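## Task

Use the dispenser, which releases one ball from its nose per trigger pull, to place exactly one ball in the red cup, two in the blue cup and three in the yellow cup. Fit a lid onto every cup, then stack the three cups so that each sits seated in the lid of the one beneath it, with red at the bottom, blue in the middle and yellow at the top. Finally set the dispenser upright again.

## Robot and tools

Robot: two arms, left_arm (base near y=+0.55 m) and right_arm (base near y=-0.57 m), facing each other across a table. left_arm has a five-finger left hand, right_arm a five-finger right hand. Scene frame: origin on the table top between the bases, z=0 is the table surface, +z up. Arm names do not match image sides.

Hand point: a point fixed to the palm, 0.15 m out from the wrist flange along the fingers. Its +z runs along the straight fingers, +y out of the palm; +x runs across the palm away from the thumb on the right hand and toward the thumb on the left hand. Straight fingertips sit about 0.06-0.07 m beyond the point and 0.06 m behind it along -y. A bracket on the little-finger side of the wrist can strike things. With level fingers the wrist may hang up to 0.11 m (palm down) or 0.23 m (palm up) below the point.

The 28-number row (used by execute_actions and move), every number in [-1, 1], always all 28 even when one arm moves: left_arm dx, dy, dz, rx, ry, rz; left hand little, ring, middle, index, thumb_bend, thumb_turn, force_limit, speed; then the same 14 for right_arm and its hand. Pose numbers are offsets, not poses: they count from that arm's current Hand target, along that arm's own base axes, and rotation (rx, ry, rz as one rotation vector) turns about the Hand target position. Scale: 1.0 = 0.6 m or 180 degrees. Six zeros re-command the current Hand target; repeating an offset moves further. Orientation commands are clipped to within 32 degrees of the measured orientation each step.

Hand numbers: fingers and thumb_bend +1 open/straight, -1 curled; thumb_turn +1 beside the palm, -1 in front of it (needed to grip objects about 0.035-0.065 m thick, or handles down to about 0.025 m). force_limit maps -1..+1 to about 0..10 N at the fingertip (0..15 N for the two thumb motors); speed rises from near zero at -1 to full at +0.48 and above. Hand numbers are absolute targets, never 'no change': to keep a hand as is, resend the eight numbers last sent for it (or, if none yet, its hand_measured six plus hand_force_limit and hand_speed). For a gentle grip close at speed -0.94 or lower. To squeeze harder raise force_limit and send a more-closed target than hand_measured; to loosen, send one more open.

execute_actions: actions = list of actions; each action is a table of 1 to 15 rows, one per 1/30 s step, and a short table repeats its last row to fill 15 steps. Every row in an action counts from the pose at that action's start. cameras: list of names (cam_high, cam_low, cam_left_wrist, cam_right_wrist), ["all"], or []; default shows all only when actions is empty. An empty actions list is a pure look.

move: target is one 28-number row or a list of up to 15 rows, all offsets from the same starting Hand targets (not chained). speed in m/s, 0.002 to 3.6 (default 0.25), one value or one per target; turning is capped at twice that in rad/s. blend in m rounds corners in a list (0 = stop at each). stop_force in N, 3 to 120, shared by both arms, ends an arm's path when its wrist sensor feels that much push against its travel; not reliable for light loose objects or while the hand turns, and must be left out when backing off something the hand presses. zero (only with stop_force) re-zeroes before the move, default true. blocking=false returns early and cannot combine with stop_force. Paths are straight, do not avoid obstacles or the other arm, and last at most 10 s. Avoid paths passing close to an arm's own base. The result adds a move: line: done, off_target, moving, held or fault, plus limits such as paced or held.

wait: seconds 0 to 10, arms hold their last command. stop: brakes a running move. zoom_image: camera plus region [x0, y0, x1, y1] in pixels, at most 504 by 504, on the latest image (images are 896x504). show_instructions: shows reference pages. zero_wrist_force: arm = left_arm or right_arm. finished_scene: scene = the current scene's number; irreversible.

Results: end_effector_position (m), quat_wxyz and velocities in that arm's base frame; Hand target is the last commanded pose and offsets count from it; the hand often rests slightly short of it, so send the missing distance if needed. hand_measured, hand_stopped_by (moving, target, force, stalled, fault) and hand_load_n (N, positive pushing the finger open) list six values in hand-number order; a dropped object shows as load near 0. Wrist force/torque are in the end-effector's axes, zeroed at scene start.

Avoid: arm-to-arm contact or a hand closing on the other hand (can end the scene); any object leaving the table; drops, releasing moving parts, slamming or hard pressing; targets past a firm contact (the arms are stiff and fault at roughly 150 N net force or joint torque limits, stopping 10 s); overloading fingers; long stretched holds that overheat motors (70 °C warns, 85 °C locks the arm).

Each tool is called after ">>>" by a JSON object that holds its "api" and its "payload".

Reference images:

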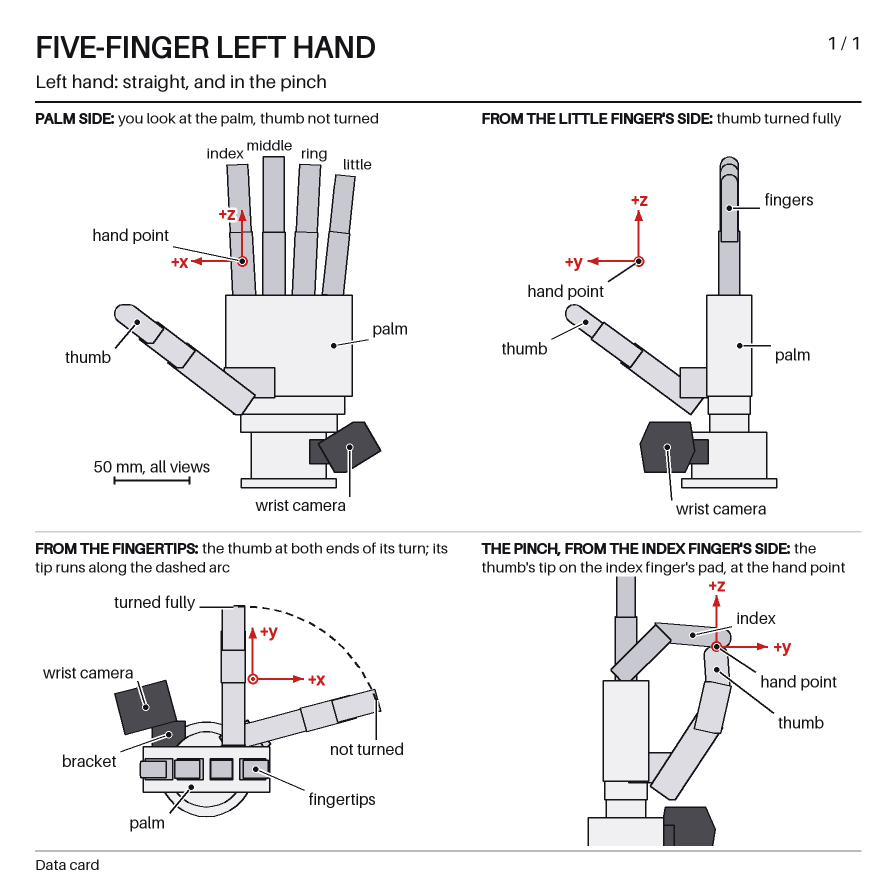

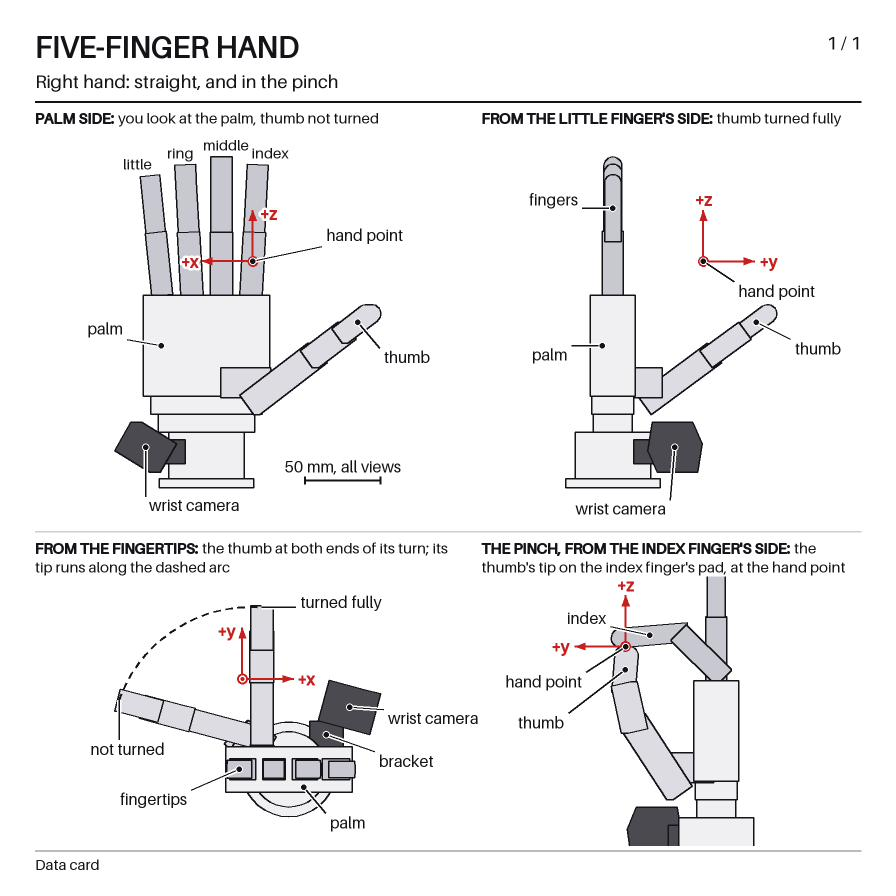

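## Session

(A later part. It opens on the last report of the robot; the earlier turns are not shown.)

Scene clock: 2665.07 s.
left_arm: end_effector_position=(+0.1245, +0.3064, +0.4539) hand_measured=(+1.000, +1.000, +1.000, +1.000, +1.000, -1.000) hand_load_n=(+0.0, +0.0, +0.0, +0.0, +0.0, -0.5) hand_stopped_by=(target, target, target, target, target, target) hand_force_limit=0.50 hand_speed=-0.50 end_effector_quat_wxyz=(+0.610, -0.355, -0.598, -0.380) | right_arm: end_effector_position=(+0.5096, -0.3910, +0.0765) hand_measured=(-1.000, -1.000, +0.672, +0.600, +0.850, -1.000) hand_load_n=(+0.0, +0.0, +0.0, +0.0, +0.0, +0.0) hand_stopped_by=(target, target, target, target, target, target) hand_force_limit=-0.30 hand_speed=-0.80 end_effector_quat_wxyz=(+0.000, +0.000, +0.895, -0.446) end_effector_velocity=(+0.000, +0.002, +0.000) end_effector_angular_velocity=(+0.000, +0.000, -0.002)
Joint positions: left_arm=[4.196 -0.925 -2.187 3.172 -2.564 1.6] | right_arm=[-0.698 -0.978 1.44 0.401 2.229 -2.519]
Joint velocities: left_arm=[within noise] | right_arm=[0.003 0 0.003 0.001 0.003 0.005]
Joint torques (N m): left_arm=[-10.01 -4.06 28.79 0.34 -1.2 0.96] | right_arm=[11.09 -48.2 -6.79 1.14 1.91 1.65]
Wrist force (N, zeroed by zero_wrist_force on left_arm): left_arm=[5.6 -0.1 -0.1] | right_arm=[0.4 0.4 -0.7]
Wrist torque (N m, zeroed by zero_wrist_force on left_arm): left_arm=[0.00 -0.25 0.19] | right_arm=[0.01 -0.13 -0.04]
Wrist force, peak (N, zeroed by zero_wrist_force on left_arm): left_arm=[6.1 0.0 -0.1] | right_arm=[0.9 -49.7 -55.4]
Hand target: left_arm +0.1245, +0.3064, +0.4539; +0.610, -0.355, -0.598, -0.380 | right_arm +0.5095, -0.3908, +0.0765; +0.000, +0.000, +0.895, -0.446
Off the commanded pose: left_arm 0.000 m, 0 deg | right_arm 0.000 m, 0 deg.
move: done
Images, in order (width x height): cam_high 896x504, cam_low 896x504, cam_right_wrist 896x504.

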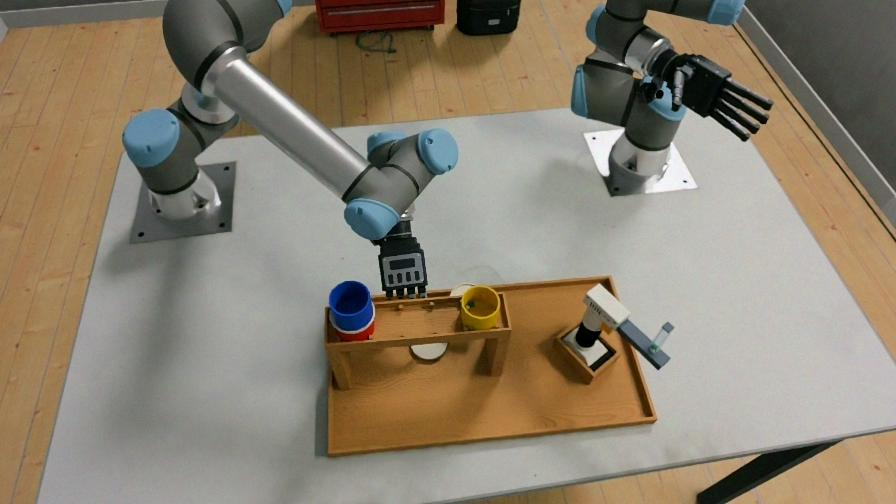

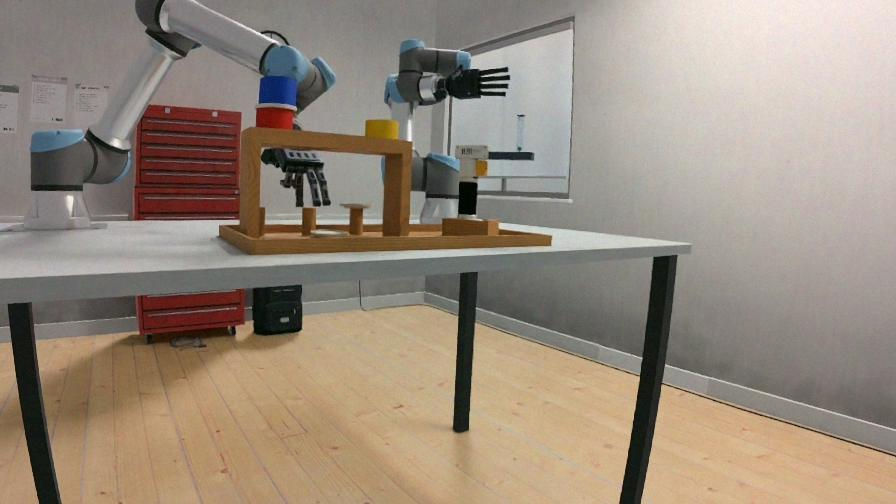

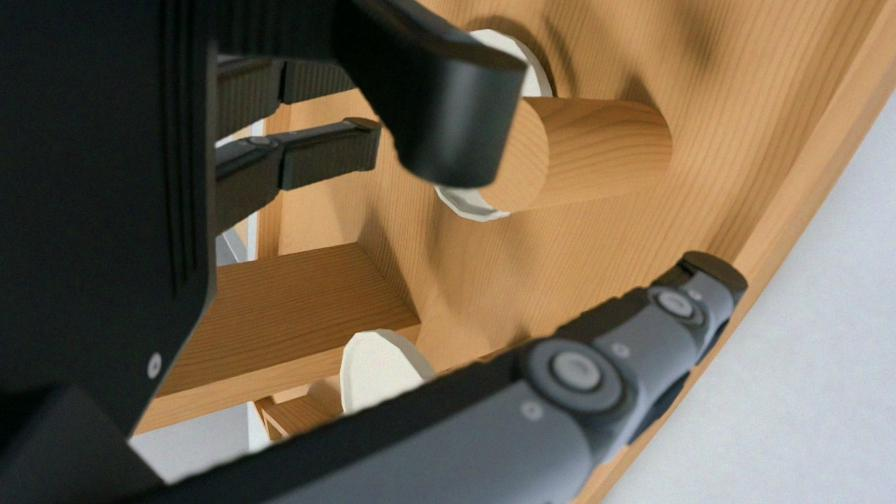

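>>> {"api": "move", "payload": {"target": [[0,0,0,0,0,0,1,1,1,1,1,-1,0.5,-0.5,0,0.1,0,0,0,0,-1,-1,0.6,0.6,0.85,-1,-0.3,-0.8],[0,0,0,0,0,0,1,1,1,1,1,-1,0.5,-0.5,0,0.12,0.5,0,0,0,-1,-1,0.6,0.6,0.85,-1,-0.3,-0.8]], "speed": [0.05,0.2], "blend": [0.005,0], "cameras": ["cam_low", "cam_high", "cam_right_wrist"]}}

>>> {"api": "zoom_image", "payload": {"camera": "cam_low", "region": [290, 190, 370, 250]}}

>>> {"api": "zoom_image", "payload": {"camera": "cam_high", "region": [385, 270, 485, 370]}}

Scene clock: 2725.27 s.
left_arm: end_effector_position=(+0.1245, +0.3064, +0.4539) hand_measured=(+1.000, +1.000, +1.000, +1.000, +1.000, -1.000) hand_load_n=(+0.0, +0.0, +0.0, +0.5, +0.0, -0.5) hand_stopped_by=(target, target, target, target, target, target) hand_force_limit=0.50 hand_speed=-0.50 end_effector_quat_wxyz=(+0.610, -0.355, -0.598, -0.380) | right_arm: end_effector_position=(+0.5096, -0.3188, +0.3763) hand_measured=(-1.000, -1.000, +0.672, +0.600, +0.850, -1.000) hand_load_n=(+0.0, +0.5, +0.0, +0.0, +0.0, +0.0) hand_stopped_by=(target, target, target, target, target, target) hand_force_limit=-0.30 hand_speed=-0.80 end_effector_quat_wxyz=(+0.000, +0.000, +0.895, -0.446)
Joint positions: left_arm=[4.196 -0.925 -2.187 3.172 -2.564 1.6] | right_arm=[-0.582 -1.125 0.899 1.166 2.301 -2.4]
Joint torques (N m): left_arm=[-10 -4.99 27.91 0.83 -1.18 1.5] | right_arm=[2.86 -45.21 -22.97 2.36 0.93 -1.53]
Wrist force (N, zeroed by zero_wrist_force on left_arm): left_arm=[5.7 0.1 -0.2] | right_arm=[0.5 0.6 -1.4]
Wrist torque (N m, zeroed by zero_wrist_force on left_arm): left_arm=[0.03 -0.26 0.19] | right_arm=[0.08 -0.09 -0.13]
Wrist force, peak (N, zeroed by zero_wrist_force on left_arm): left_arm=[6.0 0.1 -0.2] | right_arm=[-0.2 3.1 -0.3]
Hand target: left_arm +0.1245, +0.3064, +0.4539; +0.610, -0.355, -0.598, -0.380 | right_arm +0.5095, -0.3188, +0.3765; +0.000, +0.000, +0.895, -0.446
Off the commanded pose: left_arm 0.000 m, 0 deg | right_arm 0.000 m, 0 deg.
move: done
Images, in order (width x height): cam_high 896x504, cam_low 896x504, cam_right_wrist 896x504.

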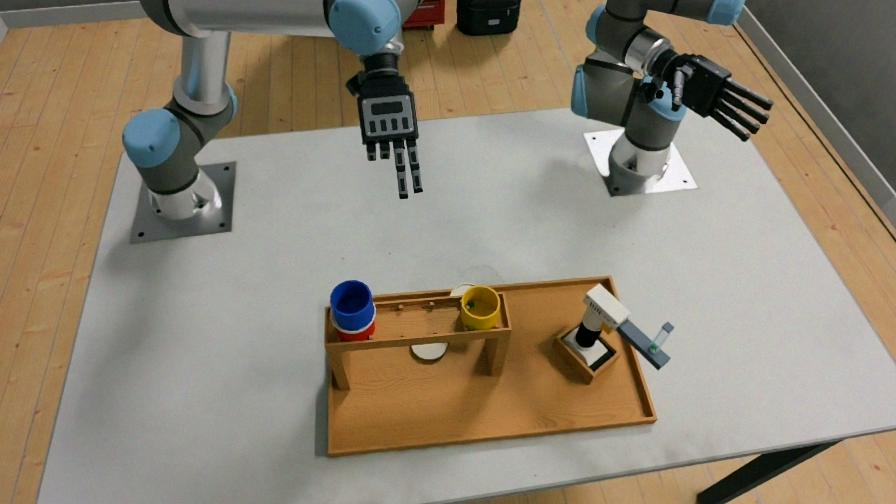

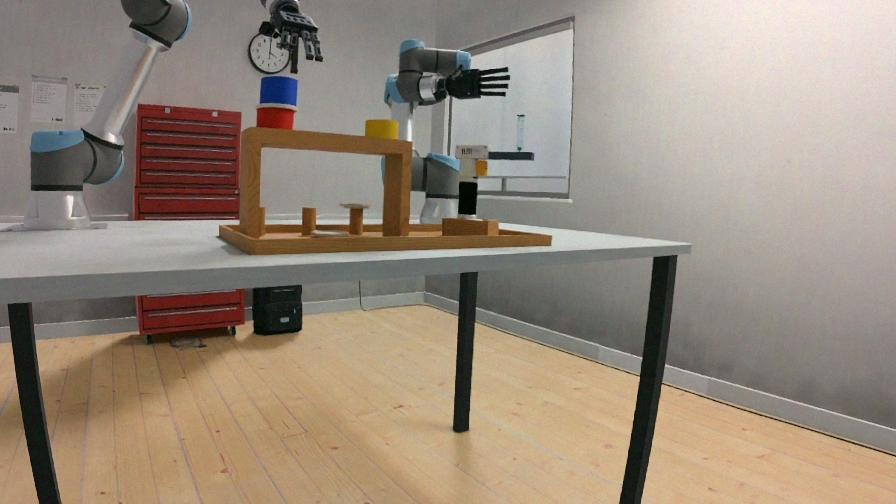

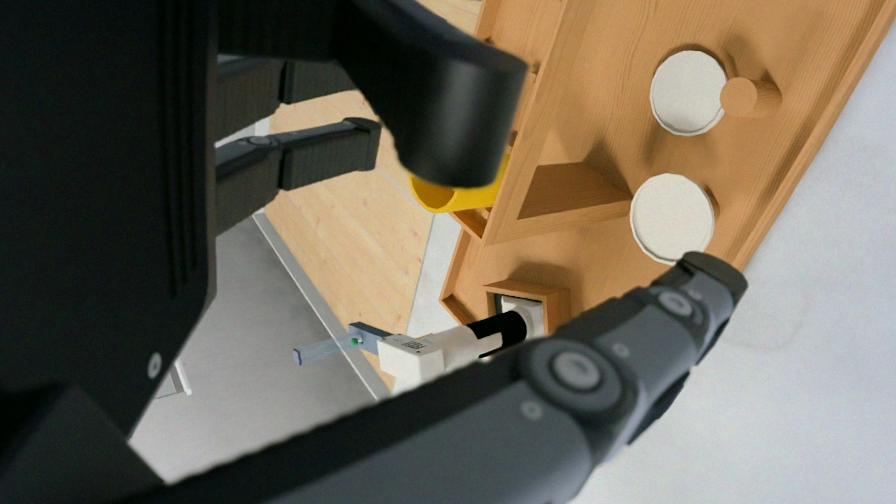

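Scaled by 6.300 from the camera's 896x504 image, which has a finer 1280x720 frame.

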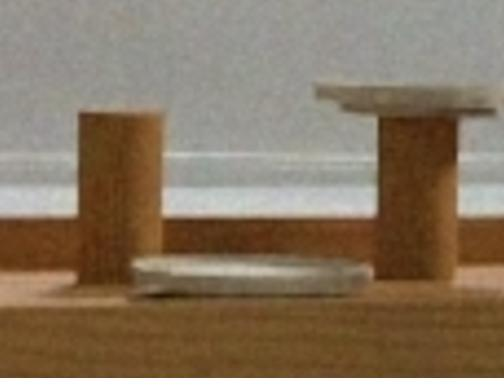

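Scaled by 5.040 from the camera's 896x504 image, which has a finer 1280x720 frame.

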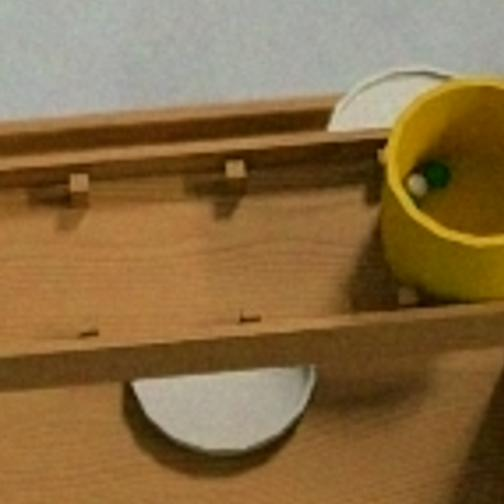

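>>> {"api": "zoom_image", "payload": {"camera": "cam_right_wrist", "region": [600, 30, 800, 280]}}

Scaled by 2.016 from the camera's 896x504 image, which has a finer 1280x720 frame.

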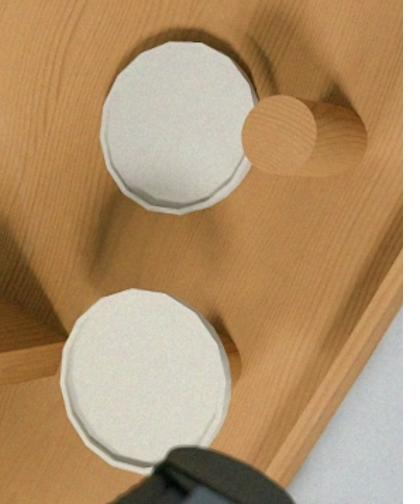

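>>> {"api": "move", "payload": {"target": [[0,0,0,0,0,0,1,1,1,1,1,-1,0.5,-0.5,0.0802,-0.0902,-0.2942,0,0,-0.0833,1,1,0.6,0.6,0.85,-1,-0.3,-0.5],[0,0,0,0,0,0,1,1,1,1,1,-1,0.5,-0.5,0.0802,-0.0902,-0.4942,0,0,-0.0833,1,1,0.6,0.6,0.85,-1,-0.3,-0.5]], "speed": [0.2,0.1], "cameras": ["cam_low", "cam_high", "cam_right_wrist"]}}

>>> {"api": "zoom_image", "payload": {"camera": "cam_low", "region": [270, 150, 390, 250]}}

Scene clock: 2810.47 s.
left_arm: end_effector_position=(+0.1245, +0.3064, +0.4539) hand_measured=(+1.000, +1.000, +1.000, +1.000, +1.000, -1.000) hand_load_n=(+0.0, +0.0, +0.0, +0.0, +0.0, +0.0) hand_stopped_by=(target, target, target, target, target, target) hand_force_limit=0.50 hand_speed=-0.50 end_effector_quat_wxyz=(+0.610, -0.355, -0.598, -0.380) | right_arm: end_effector_position=(+0.5576, -0.3728, +0.0799) hand_measured=(+1.000, +1.000, +0.672, +0.600, +0.850, -1.000) hand_load_n=(+0.0, +0.0, +0.0, +0.0, +0.0, +0.0) hand_stopped_by=(target, target, target, target, target, target) hand_force_limit=-0.30 hand_speed=-0.50 end_effector_quat_wxyz=(-0.058, +0.117, +0.887, -0.443)
Joint positions: left_arm=[4.196 -0.925 -2.187 3.172 -2.564 1.6] | right_arm=[-0.57 -0.737 1.081 0.844 2.436 -2.057]
Joint torques (N m): left_arm=[-9.55 -7.46 28.03 1.47 -1.2 1.52] | right_arm=[1.77 -58.44 -24.97 3.28 0.12 -1.67]
Wrist force (N, zeroed by zero_wrist_force on left_arm): left_arm=[5.7 0.1 -0.3] | right_arm=[0.6 0.5 -0.9]
Wrist torque (N m, zeroed by zero_wrist_force on left_arm): left_arm=[0.03 -0.27 0.19] | right_arm=[0.05 -0.09 0.03]
Wrist force, peak (N, zeroed by zero_wrist_force on left_arm): left_arm=[6.0 0.1 -0.1] | right_arm=[1.1 -0.8 -2.9]
Hand target: left_arm +0.1245, +0.3064, +0.4539; +0.610, -0.355, -0.598, -0.380 | right_arm +0.5576, -0.3729, +0.0800; -0.058, +0.117, +0.887, -0.443
Off the commanded pose: left_arm 0.000 m, 0 deg | right_arm 0.000 m, 0 deg.
move: done
Images, in order (width x height): cam_high 896x504, cam_low 896x504, cam_right_wrist 896x504.

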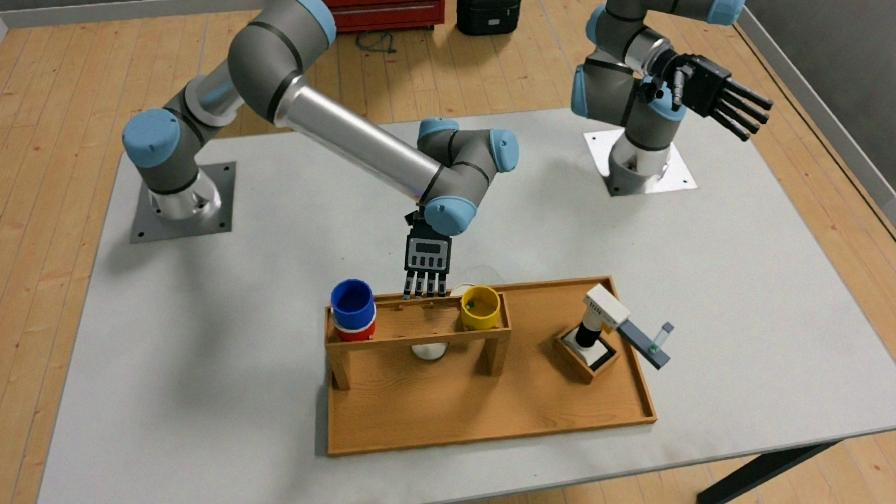

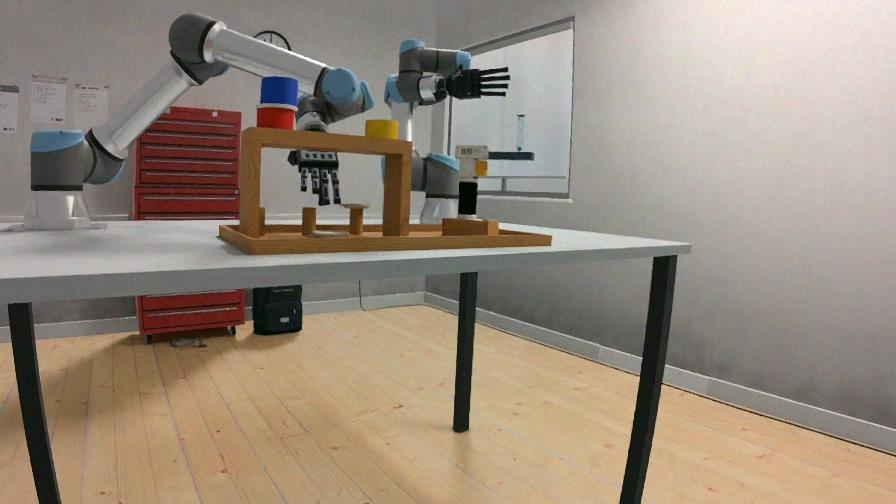

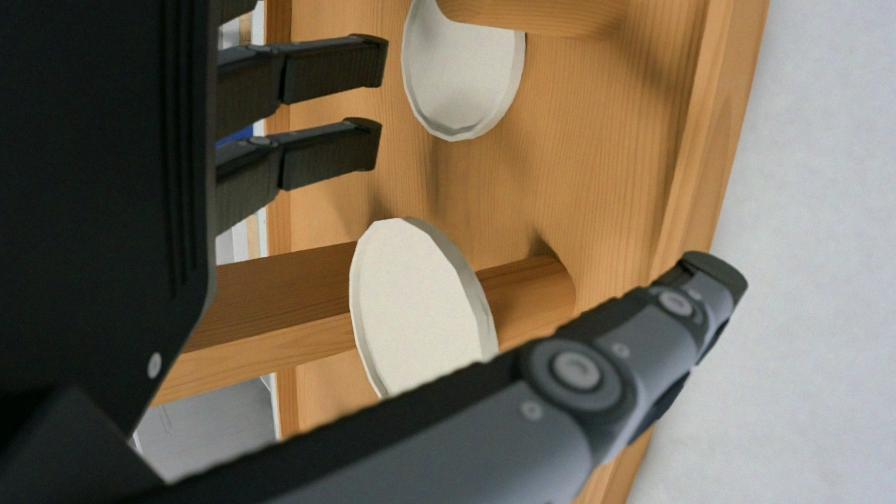

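Scaled by 4.200 from the camera's 896x504 image, which has a finer 1280x720 frame.

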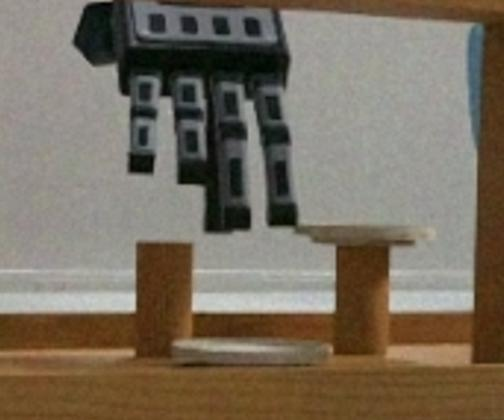

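>>> {"api": "move", "payload": {"target": [0,0,0,0,0,0,1,1,1,1,1,-1,0.5,-0.5,-0.041,-0.1442,-0.0667,0,0,0,1,1,0.6,0.6,0.85,-1,-0.3,-0.5], "speed": 0.03, "stop_force": 5, "cameras": ["cam_low", "cam_high", "cam_right_wrist"]}}

>>> {"api": "zoom_image", "payload": {"camera": "cam_low", "region": [270, 150, 390, 250]}}

Scene clock: 2824.27 s.
left_arm: end_effector_position=(+0.1245, +0.3064, +0.4539) hand_measured=(+1.000, +1.000, +1.000, +1.000, +1.000, -1.000) hand_load_n=(+0.0, +0.0, +0.0, +0.0, +0.0, +0.0) hand_stopped_by=(target, target, target, target, target, target) hand_force_limit=0.50 hand_speed=-0.50 end_effector_quat_wxyz=(+0.610, -0.355, -0.598, -0.380) | right_arm: end_effector_position=(+0.5330, -0.4594, +0.0400) hand_measured=(+1.000, +1.000, +0.672, +0.600, +0.850, -1.000) hand_load_n=(+0.0, +0.0, +0.0, +0.0, +0.5, +0.0) hand_stopped_by=(target, target, target, target, target, target) hand_force_limit=-0.30 hand_speed=-0.50 end_effector_quat_wxyz=(-0.058, +0.117, +0.887, -0.443)
Joint positions: left_arm=[4.196 -0.925 -2.187 3.172 -2.564 1.6] | right_arm=[-0.71 -0.693 1.073 0.667 2.374 -2.246]
Joint torques (N m): left_arm=[-9.74 -7.21 28.81 1.64 -1.27 1.55] | right_arm=[9.87 -58.55 -7.09 2.84 2.21 2.01]
Wrist force (N, zeroed by zero_wrist_force on left_arm): left_arm=[5.6 0.1 -0.3] | right_arm=[0.4 0.6 -1.3]
Wrist torque (N m, zeroed by zero_wrist_force on left_arm): left_arm=[0.03 -0.26 0.19] | right_arm=[0.12 -0.04 -0.04]
Wrist force, peak (N, zeroed by zero_wrist_force on left_arm): left_arm=[6.0 0.0 0.0] | right_arm=[0.9 0.8 -1.1]
Hand target: left_arm +0.1245, +0.3064, +0.4539; +0.610, -0.355, -0.598, -0.380 | right_arm +0.5330, -0.4594, +0.0399; -0.058, +0.117, +0.887, -0.443
Off the commanded pose: left_arm 0.000 m, 0 deg | right_arm 0.000 m, 0 deg.
move: done
Images, in order (width x height): cam_high 896x504, cam_low 896x504, cam_right_wrist 896x504.

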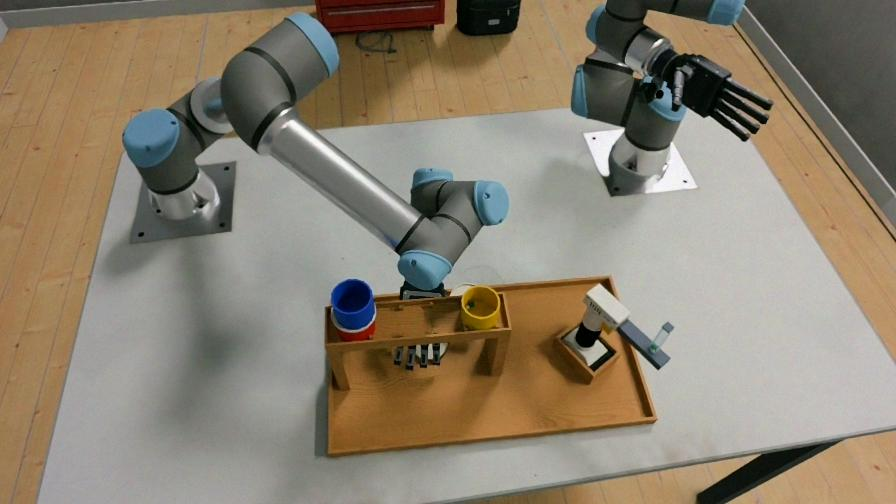

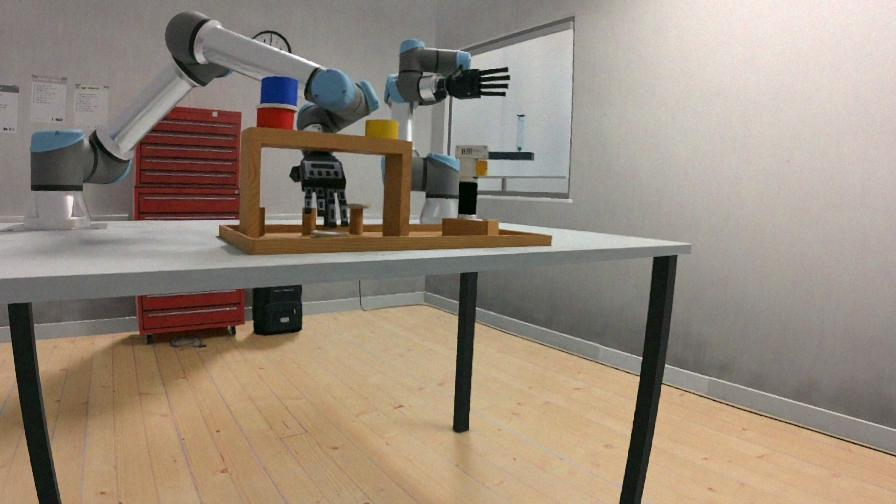

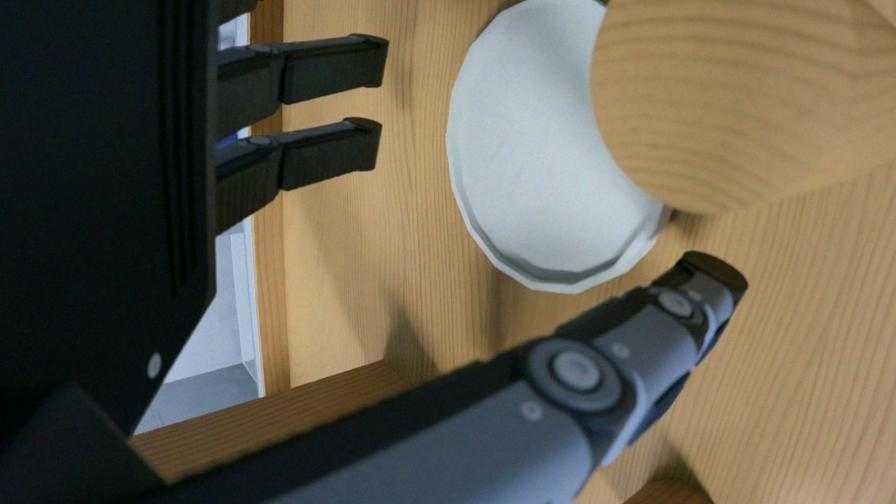

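Scaled by 4.200 from the camera's 896x504 image, which has a finer 1280x720 frame.

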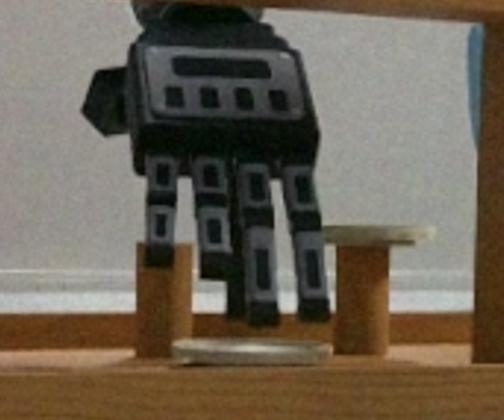

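>>> {"api": "move", "payload": {"target": [0,0,0,0,0,0,1,1,1,1,1,-1,0.5,-0.5,0,0,-0.042,0,0,0,1,1,0.6,0.6,0.85,-1,-0.3,-0.5], "speed": 0.008, "stop_force": 3, "cameras": ["cam_low", "cam_right_wrist"]}}

>>> {"api": "zoom_image", "payload": {"camera": "cam_low", "region": [290, 190, 370, 250]}}

Scene clock: 2839.53 s.
left_arm: end_effector_position=(+0.1245, +0.3064, +0.4539) hand_measured=(+1.000, +1.000, +1.000, +1.000, +1.000, -1.000) hand_load_n=(+0.0, +0.0, +0.0, +0.0, +0.0, +0.0) hand_stopped_by=(target, target, target, target, target, target) hand_force_limit=0.50 hand_speed=-0.50 end_effector_quat_wxyz=(+0.610, -0.355, -0.598, -0.380) | right_arm: end_effector_position=(+0.5330, -0.4594, +0.0227) hand_measured=(+1.000, +1.000, +0.672, +0.600, +0.850, -1.000) hand_load_n=(+0.0, +0.0, -0.5, +0.0, +0.0, +0.5) hand_stopped_by=(target, target, target, target, target, target) hand_force_limit=-0.30 hand_speed=-0.50 end_effector_quat_wxyz=(-0.058, +0.117, +0.887, -0.443)
Joint positions: left_arm=[4.196 -0.925 -2.187 3.172 -2.564 1.6] | right_arm=[-0.71 -0.675 1.087 0.636 2.374 -2.246]
Joint torques (N m): left_arm=[-10.12 -8.77 28.73 1.62 -1.31 1.55] | right_arm=[9.67 -54.61 -23.28 3.14 -0.48 1.31]
Wrist force (N, zeroed by zero_wrist_force on left_arm): left_arm=[5.6 0.0 -0.4] | right_arm=[0.0 -3.4 -4.0]
Wrist torque (N m, zeroed by zero_wrist_force on left_arm): left_arm=[0.02 -0.26 0.19] | right_arm=[-0.20 0.02 -0.10]
Wrist force, peak (N, zeroed by zero_wrist_force on left_arm): left_arm=[6.0 0.2 -0.2] | right_arm=[-0.2 -7.3 -7.1]
Hand target: left_arm +0.1245, +0.3064, +0.4539; +0.610, -0.355, -0.598, -0.380 | right_arm +0.5330, -0.4594, +0.0227; -0.058, +0.117, +0.887, -0.443 (not the last commanded pose)
Off the commanded pose: left_arm 0.000 m, 0 deg | right_arm 0.008 m, 0 deg.
move: contact (right_arm)
Images, in order (width x height): cam_low 896x504, cam_right_wrist 896x504.

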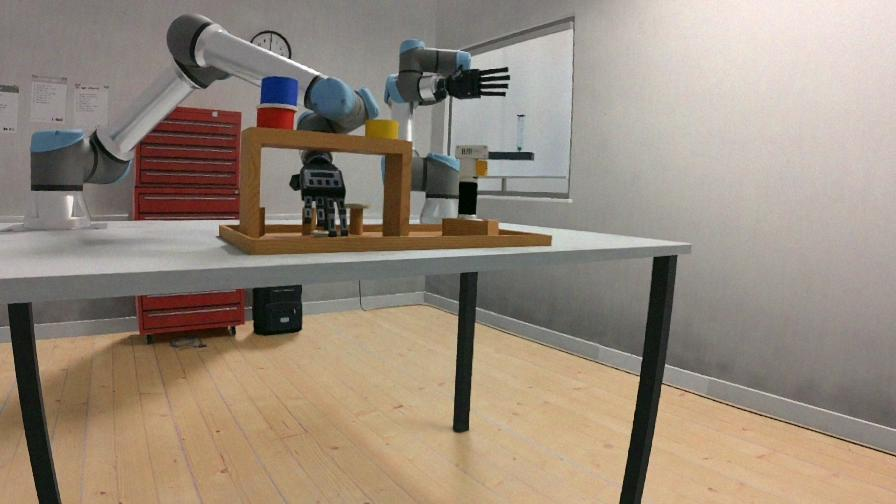

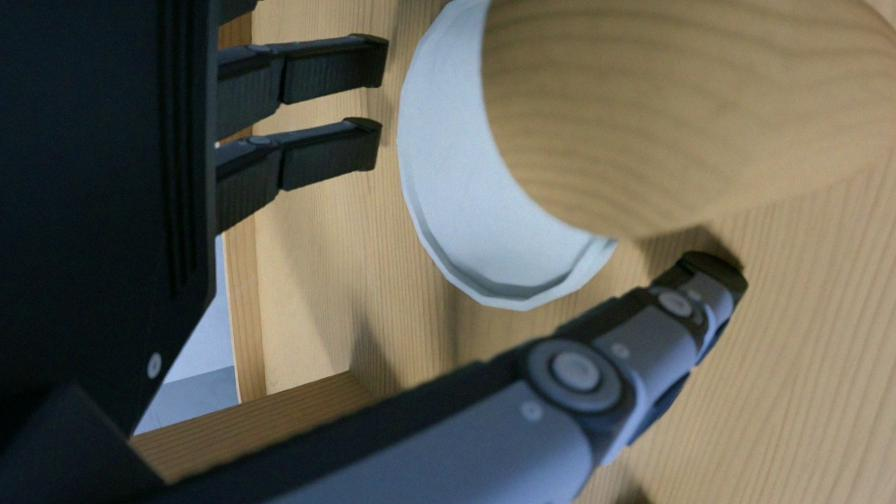

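Scaled by 6.300 from the camera's 896x504 image, which has a finer 1280x720 frame.

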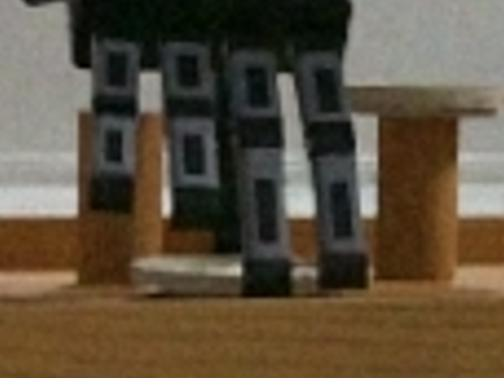

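>>> {"api": "move", "payload": {"target": [0,0,0,0,0,0,1,1,1,1,1,-1,0.5,-0.5,0,0,0.0025,0,0,0,1,1,0.6,0.6,0.85,-1,-0.3,-0.5], "speed": 0.01}}

>>> {"api": "move", "payload": {"target": [0,0,0,0,0,0,1,1,1,1,1,-1,0.5,-0.5,0,0,0,0,0,0,1,1,0.6,0.6,0.7,-1,-0.4,-0.8], "cameras": ["cam_right_wrist"]}}

Scene clock: 2854.33 s.
left_arm: end_effector_position=(+0.1245, +0.3064, +0.4539) hand_measured=(+1.000, +1.000, +1.000, +1.000, +1.000, -1.000) hand_load_n=(+0.0, +0.0, +0.0, +0.0, +0.0, +0.0) hand_stopped_by=(target, target, target, target, target, target) hand_force_limit=0.50 hand_speed=-0.50 end_effector_quat_wxyz=(+0.610, -0.355, -0.598, -0.380) | right_arm: end_effector_position=(+0.5330, -0.4594, +0.0243) hand_measured=(+1.000, +1.000, +0.672, +0.600, +0.850, -1.000) hand_load_n=(+0.0, -0.5, +0.0, +0.0, +0.0, +0.0) hand_stopped_by=(target, target, target, target, target, target) hand_force_limit=-0.30 hand_speed=-0.50 end_effector_quat_wxyz=(-0.058, +0.117, +0.887, -0.443)
Joint positions: left_arm=[4.196 -0.925 -2.187 3.172 -2.564 1.6] | right_arm=[-0.71 -0.677 1.086 0.638 2.374 -2.246]
Joint torques (N m): left_arm=[-10.05 -9.13 28.67 1.85 -1.28 1.52] | right_arm=[-3.5 -57.51 -24.04 2.66 -0.11 -1.78]
Wrist force (N, zeroed by zero_wrist_force on left_arm): left_arm=[5.5 0.0 -0.5] | right_arm=[0.2 0.7 -1.1]
Wrist torque (N m, zeroed by zero_wrist_force on left_arm): left_arm=[0.02 -0.25 0.18] | right_arm=[0.13 -0.02 -0.05]
Wrist force, peak (N, zeroed by zero_wrist_force on left_arm): left_arm=[6.0 -0.1 -0.4] | right_arm=[-0.1 -3.6 -4.4]
Hand target: left_arm +0.1245, +0.3064, +0.4539; +0.610, -0.355, -0.598, -0.380 | right_arm +0.5330, -0.4594, +0.0242; -0.058, +0.117, +0.887, -0.443
Off the commanded pose: left_arm 0.000 m, 0 deg | right_arm 0.000 m, 0 deg.
move: done

Scene clock: 2855.13 s.
left_arm: end_effector_position=(+0.1245, +0.3064, +0.4539) hand_measured=(+1.000, +1.000, +1.000, +1.000, +1.000, -1.000) hand_load_n=(+0.5, +0.0, +0.0, +0.0, +0.0, -0.5) hand_stopped_by=(target, target, target, target, target, target) hand_force_limit=0.50 hand_speed=-0.50 end_effector_quat_wxyz=(+0.610, -0.355, -0.598, -0.380) | right_arm: end_effector_position=(+0.5330, -0.4594, +0.0243) hand_measured=(+1.000, +1.000, +0.672, +0.600, +0.700, -1.000) hand_load_n=(+0.0, +0.0, +0.0, +0.0, +0.0, +0.0) hand_stopped_by=(target, target, target, target, target, target) hand_force_limit=-0.40 hand_speed=-0.80 end_effector_quat_wxyz=(-0.058, +0.117, +0.887, -0.443)
Joint positions: left_arm=[4.196 -0.925 -2.187 3.172 -2.564 1.6] | right_arm=[-0.71 -0.677 1.086 0.638 2.374 -2.246]
Joint torques (N m): left_arm=[-10.34 -9.15 28.42 1.78 -1.26 1.64] | right_arm=[-5.24 -49.06 -18.54 0.13 -0.24 -1.37]
Wrist force (N, zeroed by zero_wrist_force on left_arm): left_arm=[5.6 0.1 -0.4] | right_arm=[0.2 0.6 -1.1]
Wrist torque (N m, zeroed by zero_wrist_force on left_arm): left_arm=[0.04 -0.26 0.18] | right_arm=[0.13 -0.02 -0.06]
Wrist force, peak (N, zeroed by zero_wrist_force on left_arm): left_arm=[5.8 -0.2 -0.5] | right_arm=[0.4 0.7 -1.4]
Hand target: left_arm +0.1245, +0.3064, +0.4539; +0.610, -0.355, -0.598, -0.380 | right_arm +0.5330, -0.4594, +0.0242; -0.058, +0.117, +0.887, -0.443
Off the commanded pose: left_arm 0.000 m, 0 deg | right_arm 0.000 m, 0 deg.
move: done
Images, in order (width x height): cam_right_wrist 896x504.

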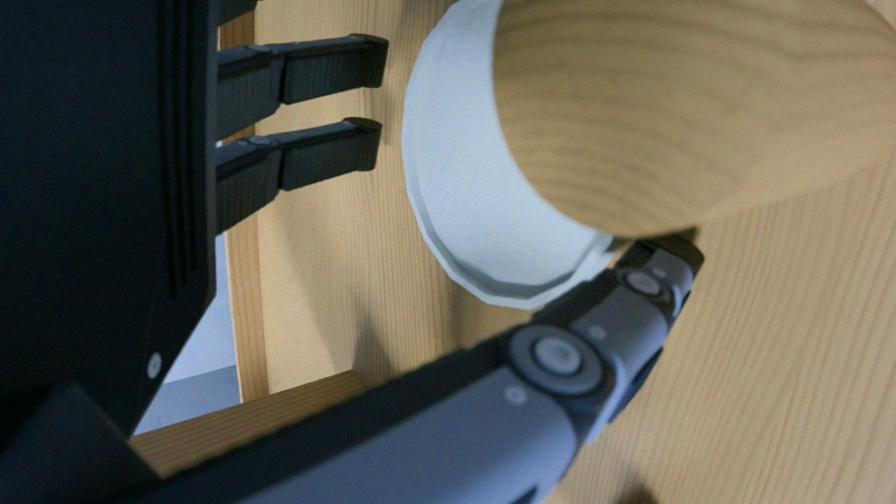

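Thumb hasn't quite touched; now close the fingers so the lid slides to the thumb.

>>> {"api": "move", "payload": {"target": [0,0,0,0,0,0,1,1,1,1,1,-1,0.5,-0.5,0,0,0,0,0,0,1,1,0.1,0.1,0.7,-1,-0.4,-0.9], "cameras": ["cam_right_wrist", "cam_low"]}}

>>> {"api": "zoom_image", "payload": {"camera": "cam_low", "region": [290, 190, 370, 250]}}

Scene clock: 2860.60 s.
left_arm: end_effector_position=(+0.1245, +0.3064, +0.4539) hand_measured=(+1.000, +1.000, +1.000, +1.000, +1.000, -1.000) hand_load_n=(+0.0, +0.0, +0.0, +0.0, +0.0, -0.5) hand_stopped_by=(target, target, target, target, target, target) hand_force_limit=0.50 hand_speed=-0.50 end_effector_quat_wxyz=(+0.610, -0.355, -0.598, -0.380) | right_arm: end_effector_position=(+0.5330, -0.4594, +0.0242) hand_measured=(+1.000, +1.000, +0.496, +0.378, +0.700, -1.000) hand_load_n=(+0.0, +0.0, +2.5, +3.5, +3.0, -0.5) hand_stopped_by=(target, target, force, force, target, target) hand_force_limit=-0.40 hand_speed=-0.90 end_effector_quat_wxyz=(-0.058, +0.117, +0.887, -0.443)
Joint positions: left_arm=[4.196 -0.925 -2.187 3.172 -2.564 1.6] | right_arm=[-0.71 -0.677 1.086 0.638 2.374 -2.246]
Joint torques (N m): left_arm=[-10.09 -9.75 28.89 1.98 -1.27 1.58] | right_arm=[-4.1 -45.73 -9.82 0.15 0.12 -0.13]
Wrist force (N, zeroed by zero_wrist_force on left_arm): left_arm=[5.6 0.1 -0.4] | right_arm=[0.2 -3.1 -2.1]
Wrist torque (N m, zeroed by zero_wrist_force on left_arm): left_arm=[0.04 -0.26 0.19] | right_arm=[0.12 0.01 -0.13]
Wrist force, peak (N, zeroed by zero_wrist_force on left_arm): left_arm=[6.0 0.1 -0.2] | right_arm=[0.5 -3.3 -1.9]
Hand target: left_arm +0.1245, +0.3064, +0.4539; +0.610, -0.355, -0.598, -0.380 | right_arm +0.5330, -0.4594, +0.0242; -0.058, +0.117, +0.887, -0.443
Off the commanded pose: left_arm 0.000 m, 0 deg | right_arm 0.000 m, 0 deg.
move: done
Images, in order (width x height): cam_low 896x504, cam_right_wrist 896x504.

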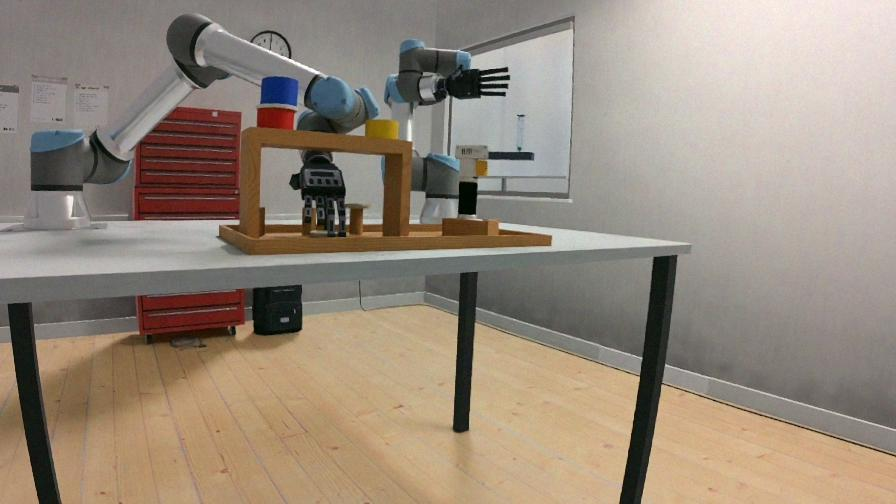

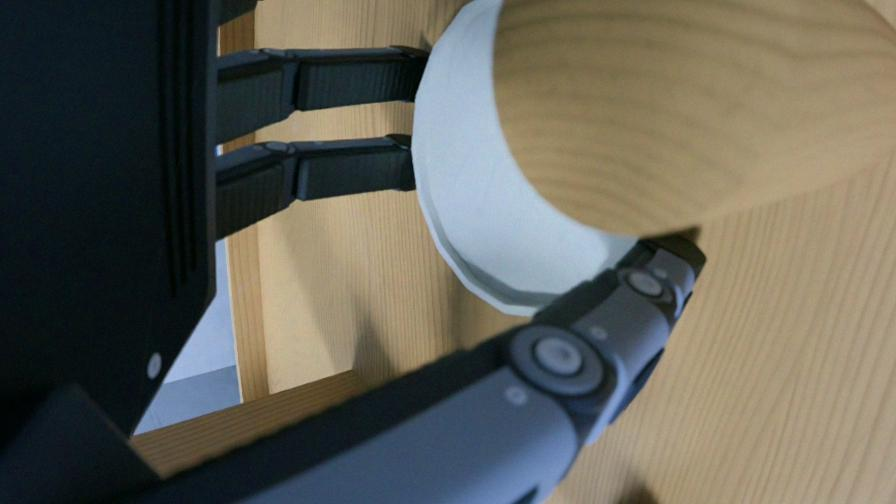

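Scaled by 6.300 from the camera's 896x504 image, which has a finer 1280x720 frame.

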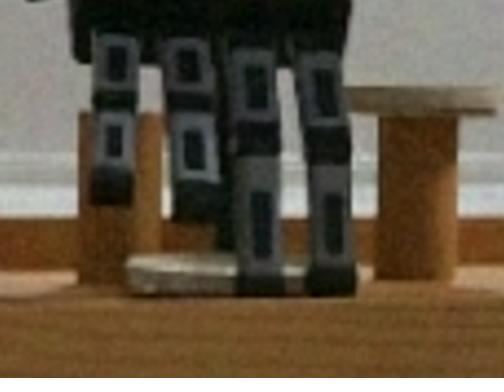

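>>> {"api": "move", "payload": {"target": [0,0,0,0,0,0,1,1,1,1,1,-1,0.5,-0.5,0,0,0,0,0,0,1,1,0.05,0.05,0.7,-1,-0.1,-0.93]}}

>>> {"api": "move", "payload": {"target": [0,0,0,0,0,0,1,1,1,1,1,-1,0.5,-0.5,0,0,0.013,0,0,0,1,1,0.05,0.05,0.7,-1,-0.1,-0.93], "speed": 0.01, "cameras": ["cam_right_wrist", "cam_low"]}}

>>> {"api": "zoom_image", "payload": {"camera": "cam_low", "region": [290, 190, 370, 250]}}

Scene clock: 2891.87 s.
left_arm: end_effector_position=(+0.1245, +0.3064, +0.4539) hand_measured=(+1.000, +1.000, +1.000, +1.000, +1.000, -1.000) hand_load_n=(-0.5, +0.0, +0.5, +0.0, +0.0, -0.5) hand_stopped_by=(target, target, target, target, target, target) hand_force_limit=0.50 hand_speed=-0.50 end_effector_quat_wxyz=(+0.610, -0.355, -0.598, -0.380) | right_arm: end_effector_position=(+0.5330, -0.4594, +0.0242) hand_measured=(+1.000, +1.000, +0.490, +0.374, +0.700, -1.000) hand_load_n=(+0.0, +0.0, +4.0, +5.0, +5.0, -1.0) hand_stopped_by=(target, target, force, force, target, target) hand_force_limit=-0.10 hand_speed=-0.93 end_effector_quat_wxyz=(-0.058, +0.117, +0.887, -0.443)
Joint positions: left_arm=[4.196 -0.925 -2.187 3.172 -2.564 1.6] | right_arm=[-0.71 -0.677 1.086 0.638 2.374 -2.246]
Joint torques (N m): left_arm=[-10.51 -10.16 27.74 2.1 -1.23 1.58] | right_arm=[-1.49 -47.48 -10.6 0.17 -0.62 1.9]
Wrist force (N, zeroed by zero_wrist_force on left_arm): left_arm=[5.5 0.0 -0.3] | right_arm=[0.5 -4.6 -2.4]
Wrist torque (N m, zeroed by zero_wrist_force on left_arm): left_arm=[0.02 -0.24 0.18] | right_arm=[0.16 -0.02 -0.16]
Wrist force, peak (N, zeroed by zero_wrist_force on left_arm): left_arm=[6.0 -0.1 -0.4] | right_arm=[0.3 -5.1 -2.2]
Hand target: left_arm +0.1245, +0.3064, +0.4539; +0.610, -0.355, -0.598, -0.380 | right_arm +0.5330, -0.4594, +0.0242; -0.058, +0.117, +0.887, -0.443
Off the commanded pose: left_arm 0.000 m, 0 deg | right_arm 0.000 m, 0 deg.
move: done

Scene clock: 2892.87 s.
left_arm: end_effector_position=(+0.1245, +0.3064, +0.4539) hand_measured=(+1.000, +1.000, +1.000, +1.000, +1.000, -1.000) hand_load_n=(+0.0, +0.0, +0.0, +0.0, +0.0, +0.0) hand_stopped_by=(target, target, target, target, target, target) hand_force_limit=0.50 hand_speed=-0.50 end_effector_quat_wxyz=(+0.610, -0.355, -0.598, -0.380) | right_arm: end_effector_position=(+0.5330, -0.4594, +0.0321) hand_measured=(+1.000, +1.000, +0.490, +0.374, +0.702, -1.000) hand_load_n=(+0.0, +0.0, +0.0, +4.5, +5.0, -0.5) hand_stopped_by=(target, target, force, force, target, target) hand_force_limit=-0.10 hand_speed=-0.93 end_effector_quat_wxyz=(-0.058, +0.117, +0.887, -0.443)
Joint positions: left_arm=[4.196 -0.925 -2.187 3.172 -2.564 1.6] | right_arm=[-0.71 -0.685 1.08 0.653 2.374 -2.246]
Joint torques (N m): left_arm=[-9.86 -9.5 29.09 2.08 -1.29 1.59] | right_arm=[-2.93 -51.34 -23.16 1.55 -0.41 0.92]
Wrist force (N, zeroed by zero_wrist_force on left_arm): left_arm=[5.6 0.1 -0.4] | right_arm=[0.3 0.7 -1.3]
Wrist torque (N m, zeroed by zero_wrist_force on left_arm): left_arm=[0.04 -0.25 0.19] | right_arm=[0.14 -0.03 -0.05]
Wrist force, peak (N, zeroed by zero_wrist_force on left_arm): left_arm=[5.8 0.1 -0.5] | right_arm=[0.4 -4.5 -2.5]
Hand target: left_arm +0.1245, +0.3064, +0.4539; +0.610, -0.355, -0.598, -0.380 | right_arm +0.5330, -0.4594, +0.0320; -0.058, +0.117, +0.887, -0.443
Off the commanded pose: left_arm 0.000 m, 0 deg | right_arm 0.000 m, 0 deg.
move: done
Images, in order (width x height): cam_low 896x504, cam_right_wrist 896x504.

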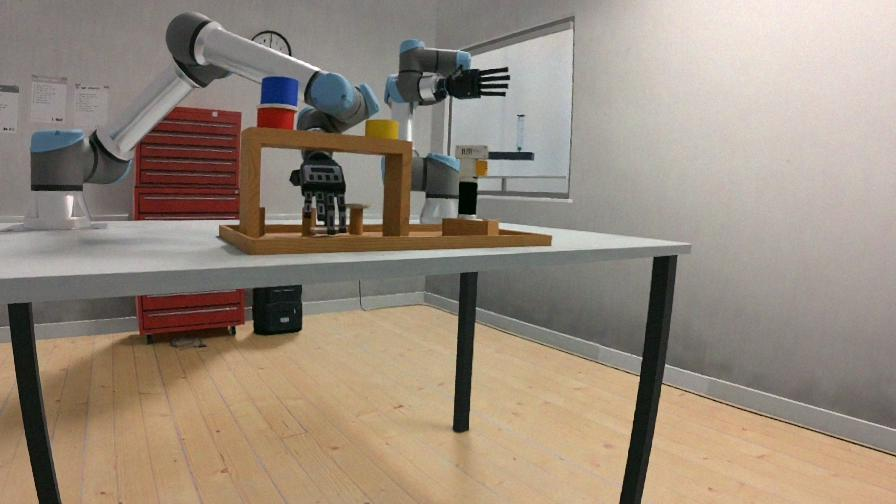

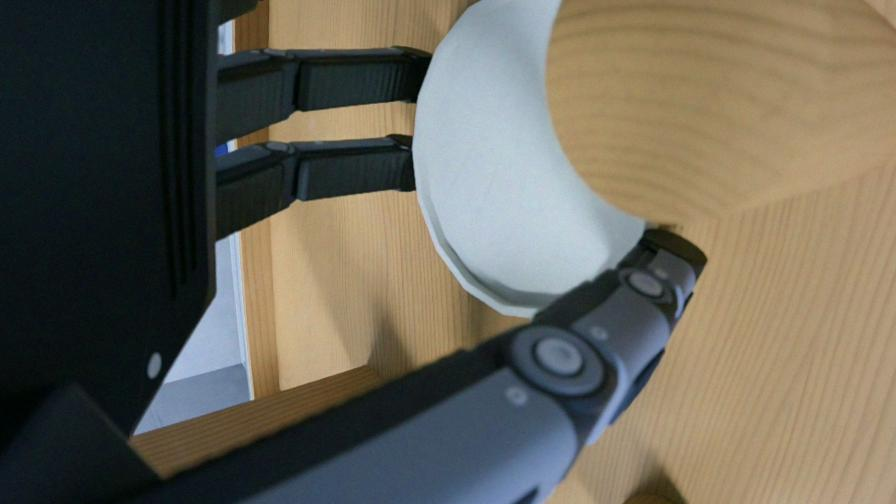

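Scaled by 6.300 from the camera's 896x504 image, which has a finer 1280x720 frame.

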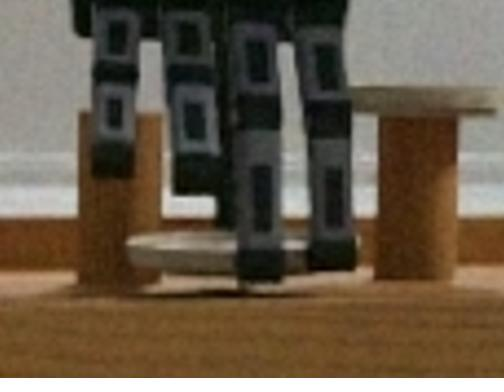

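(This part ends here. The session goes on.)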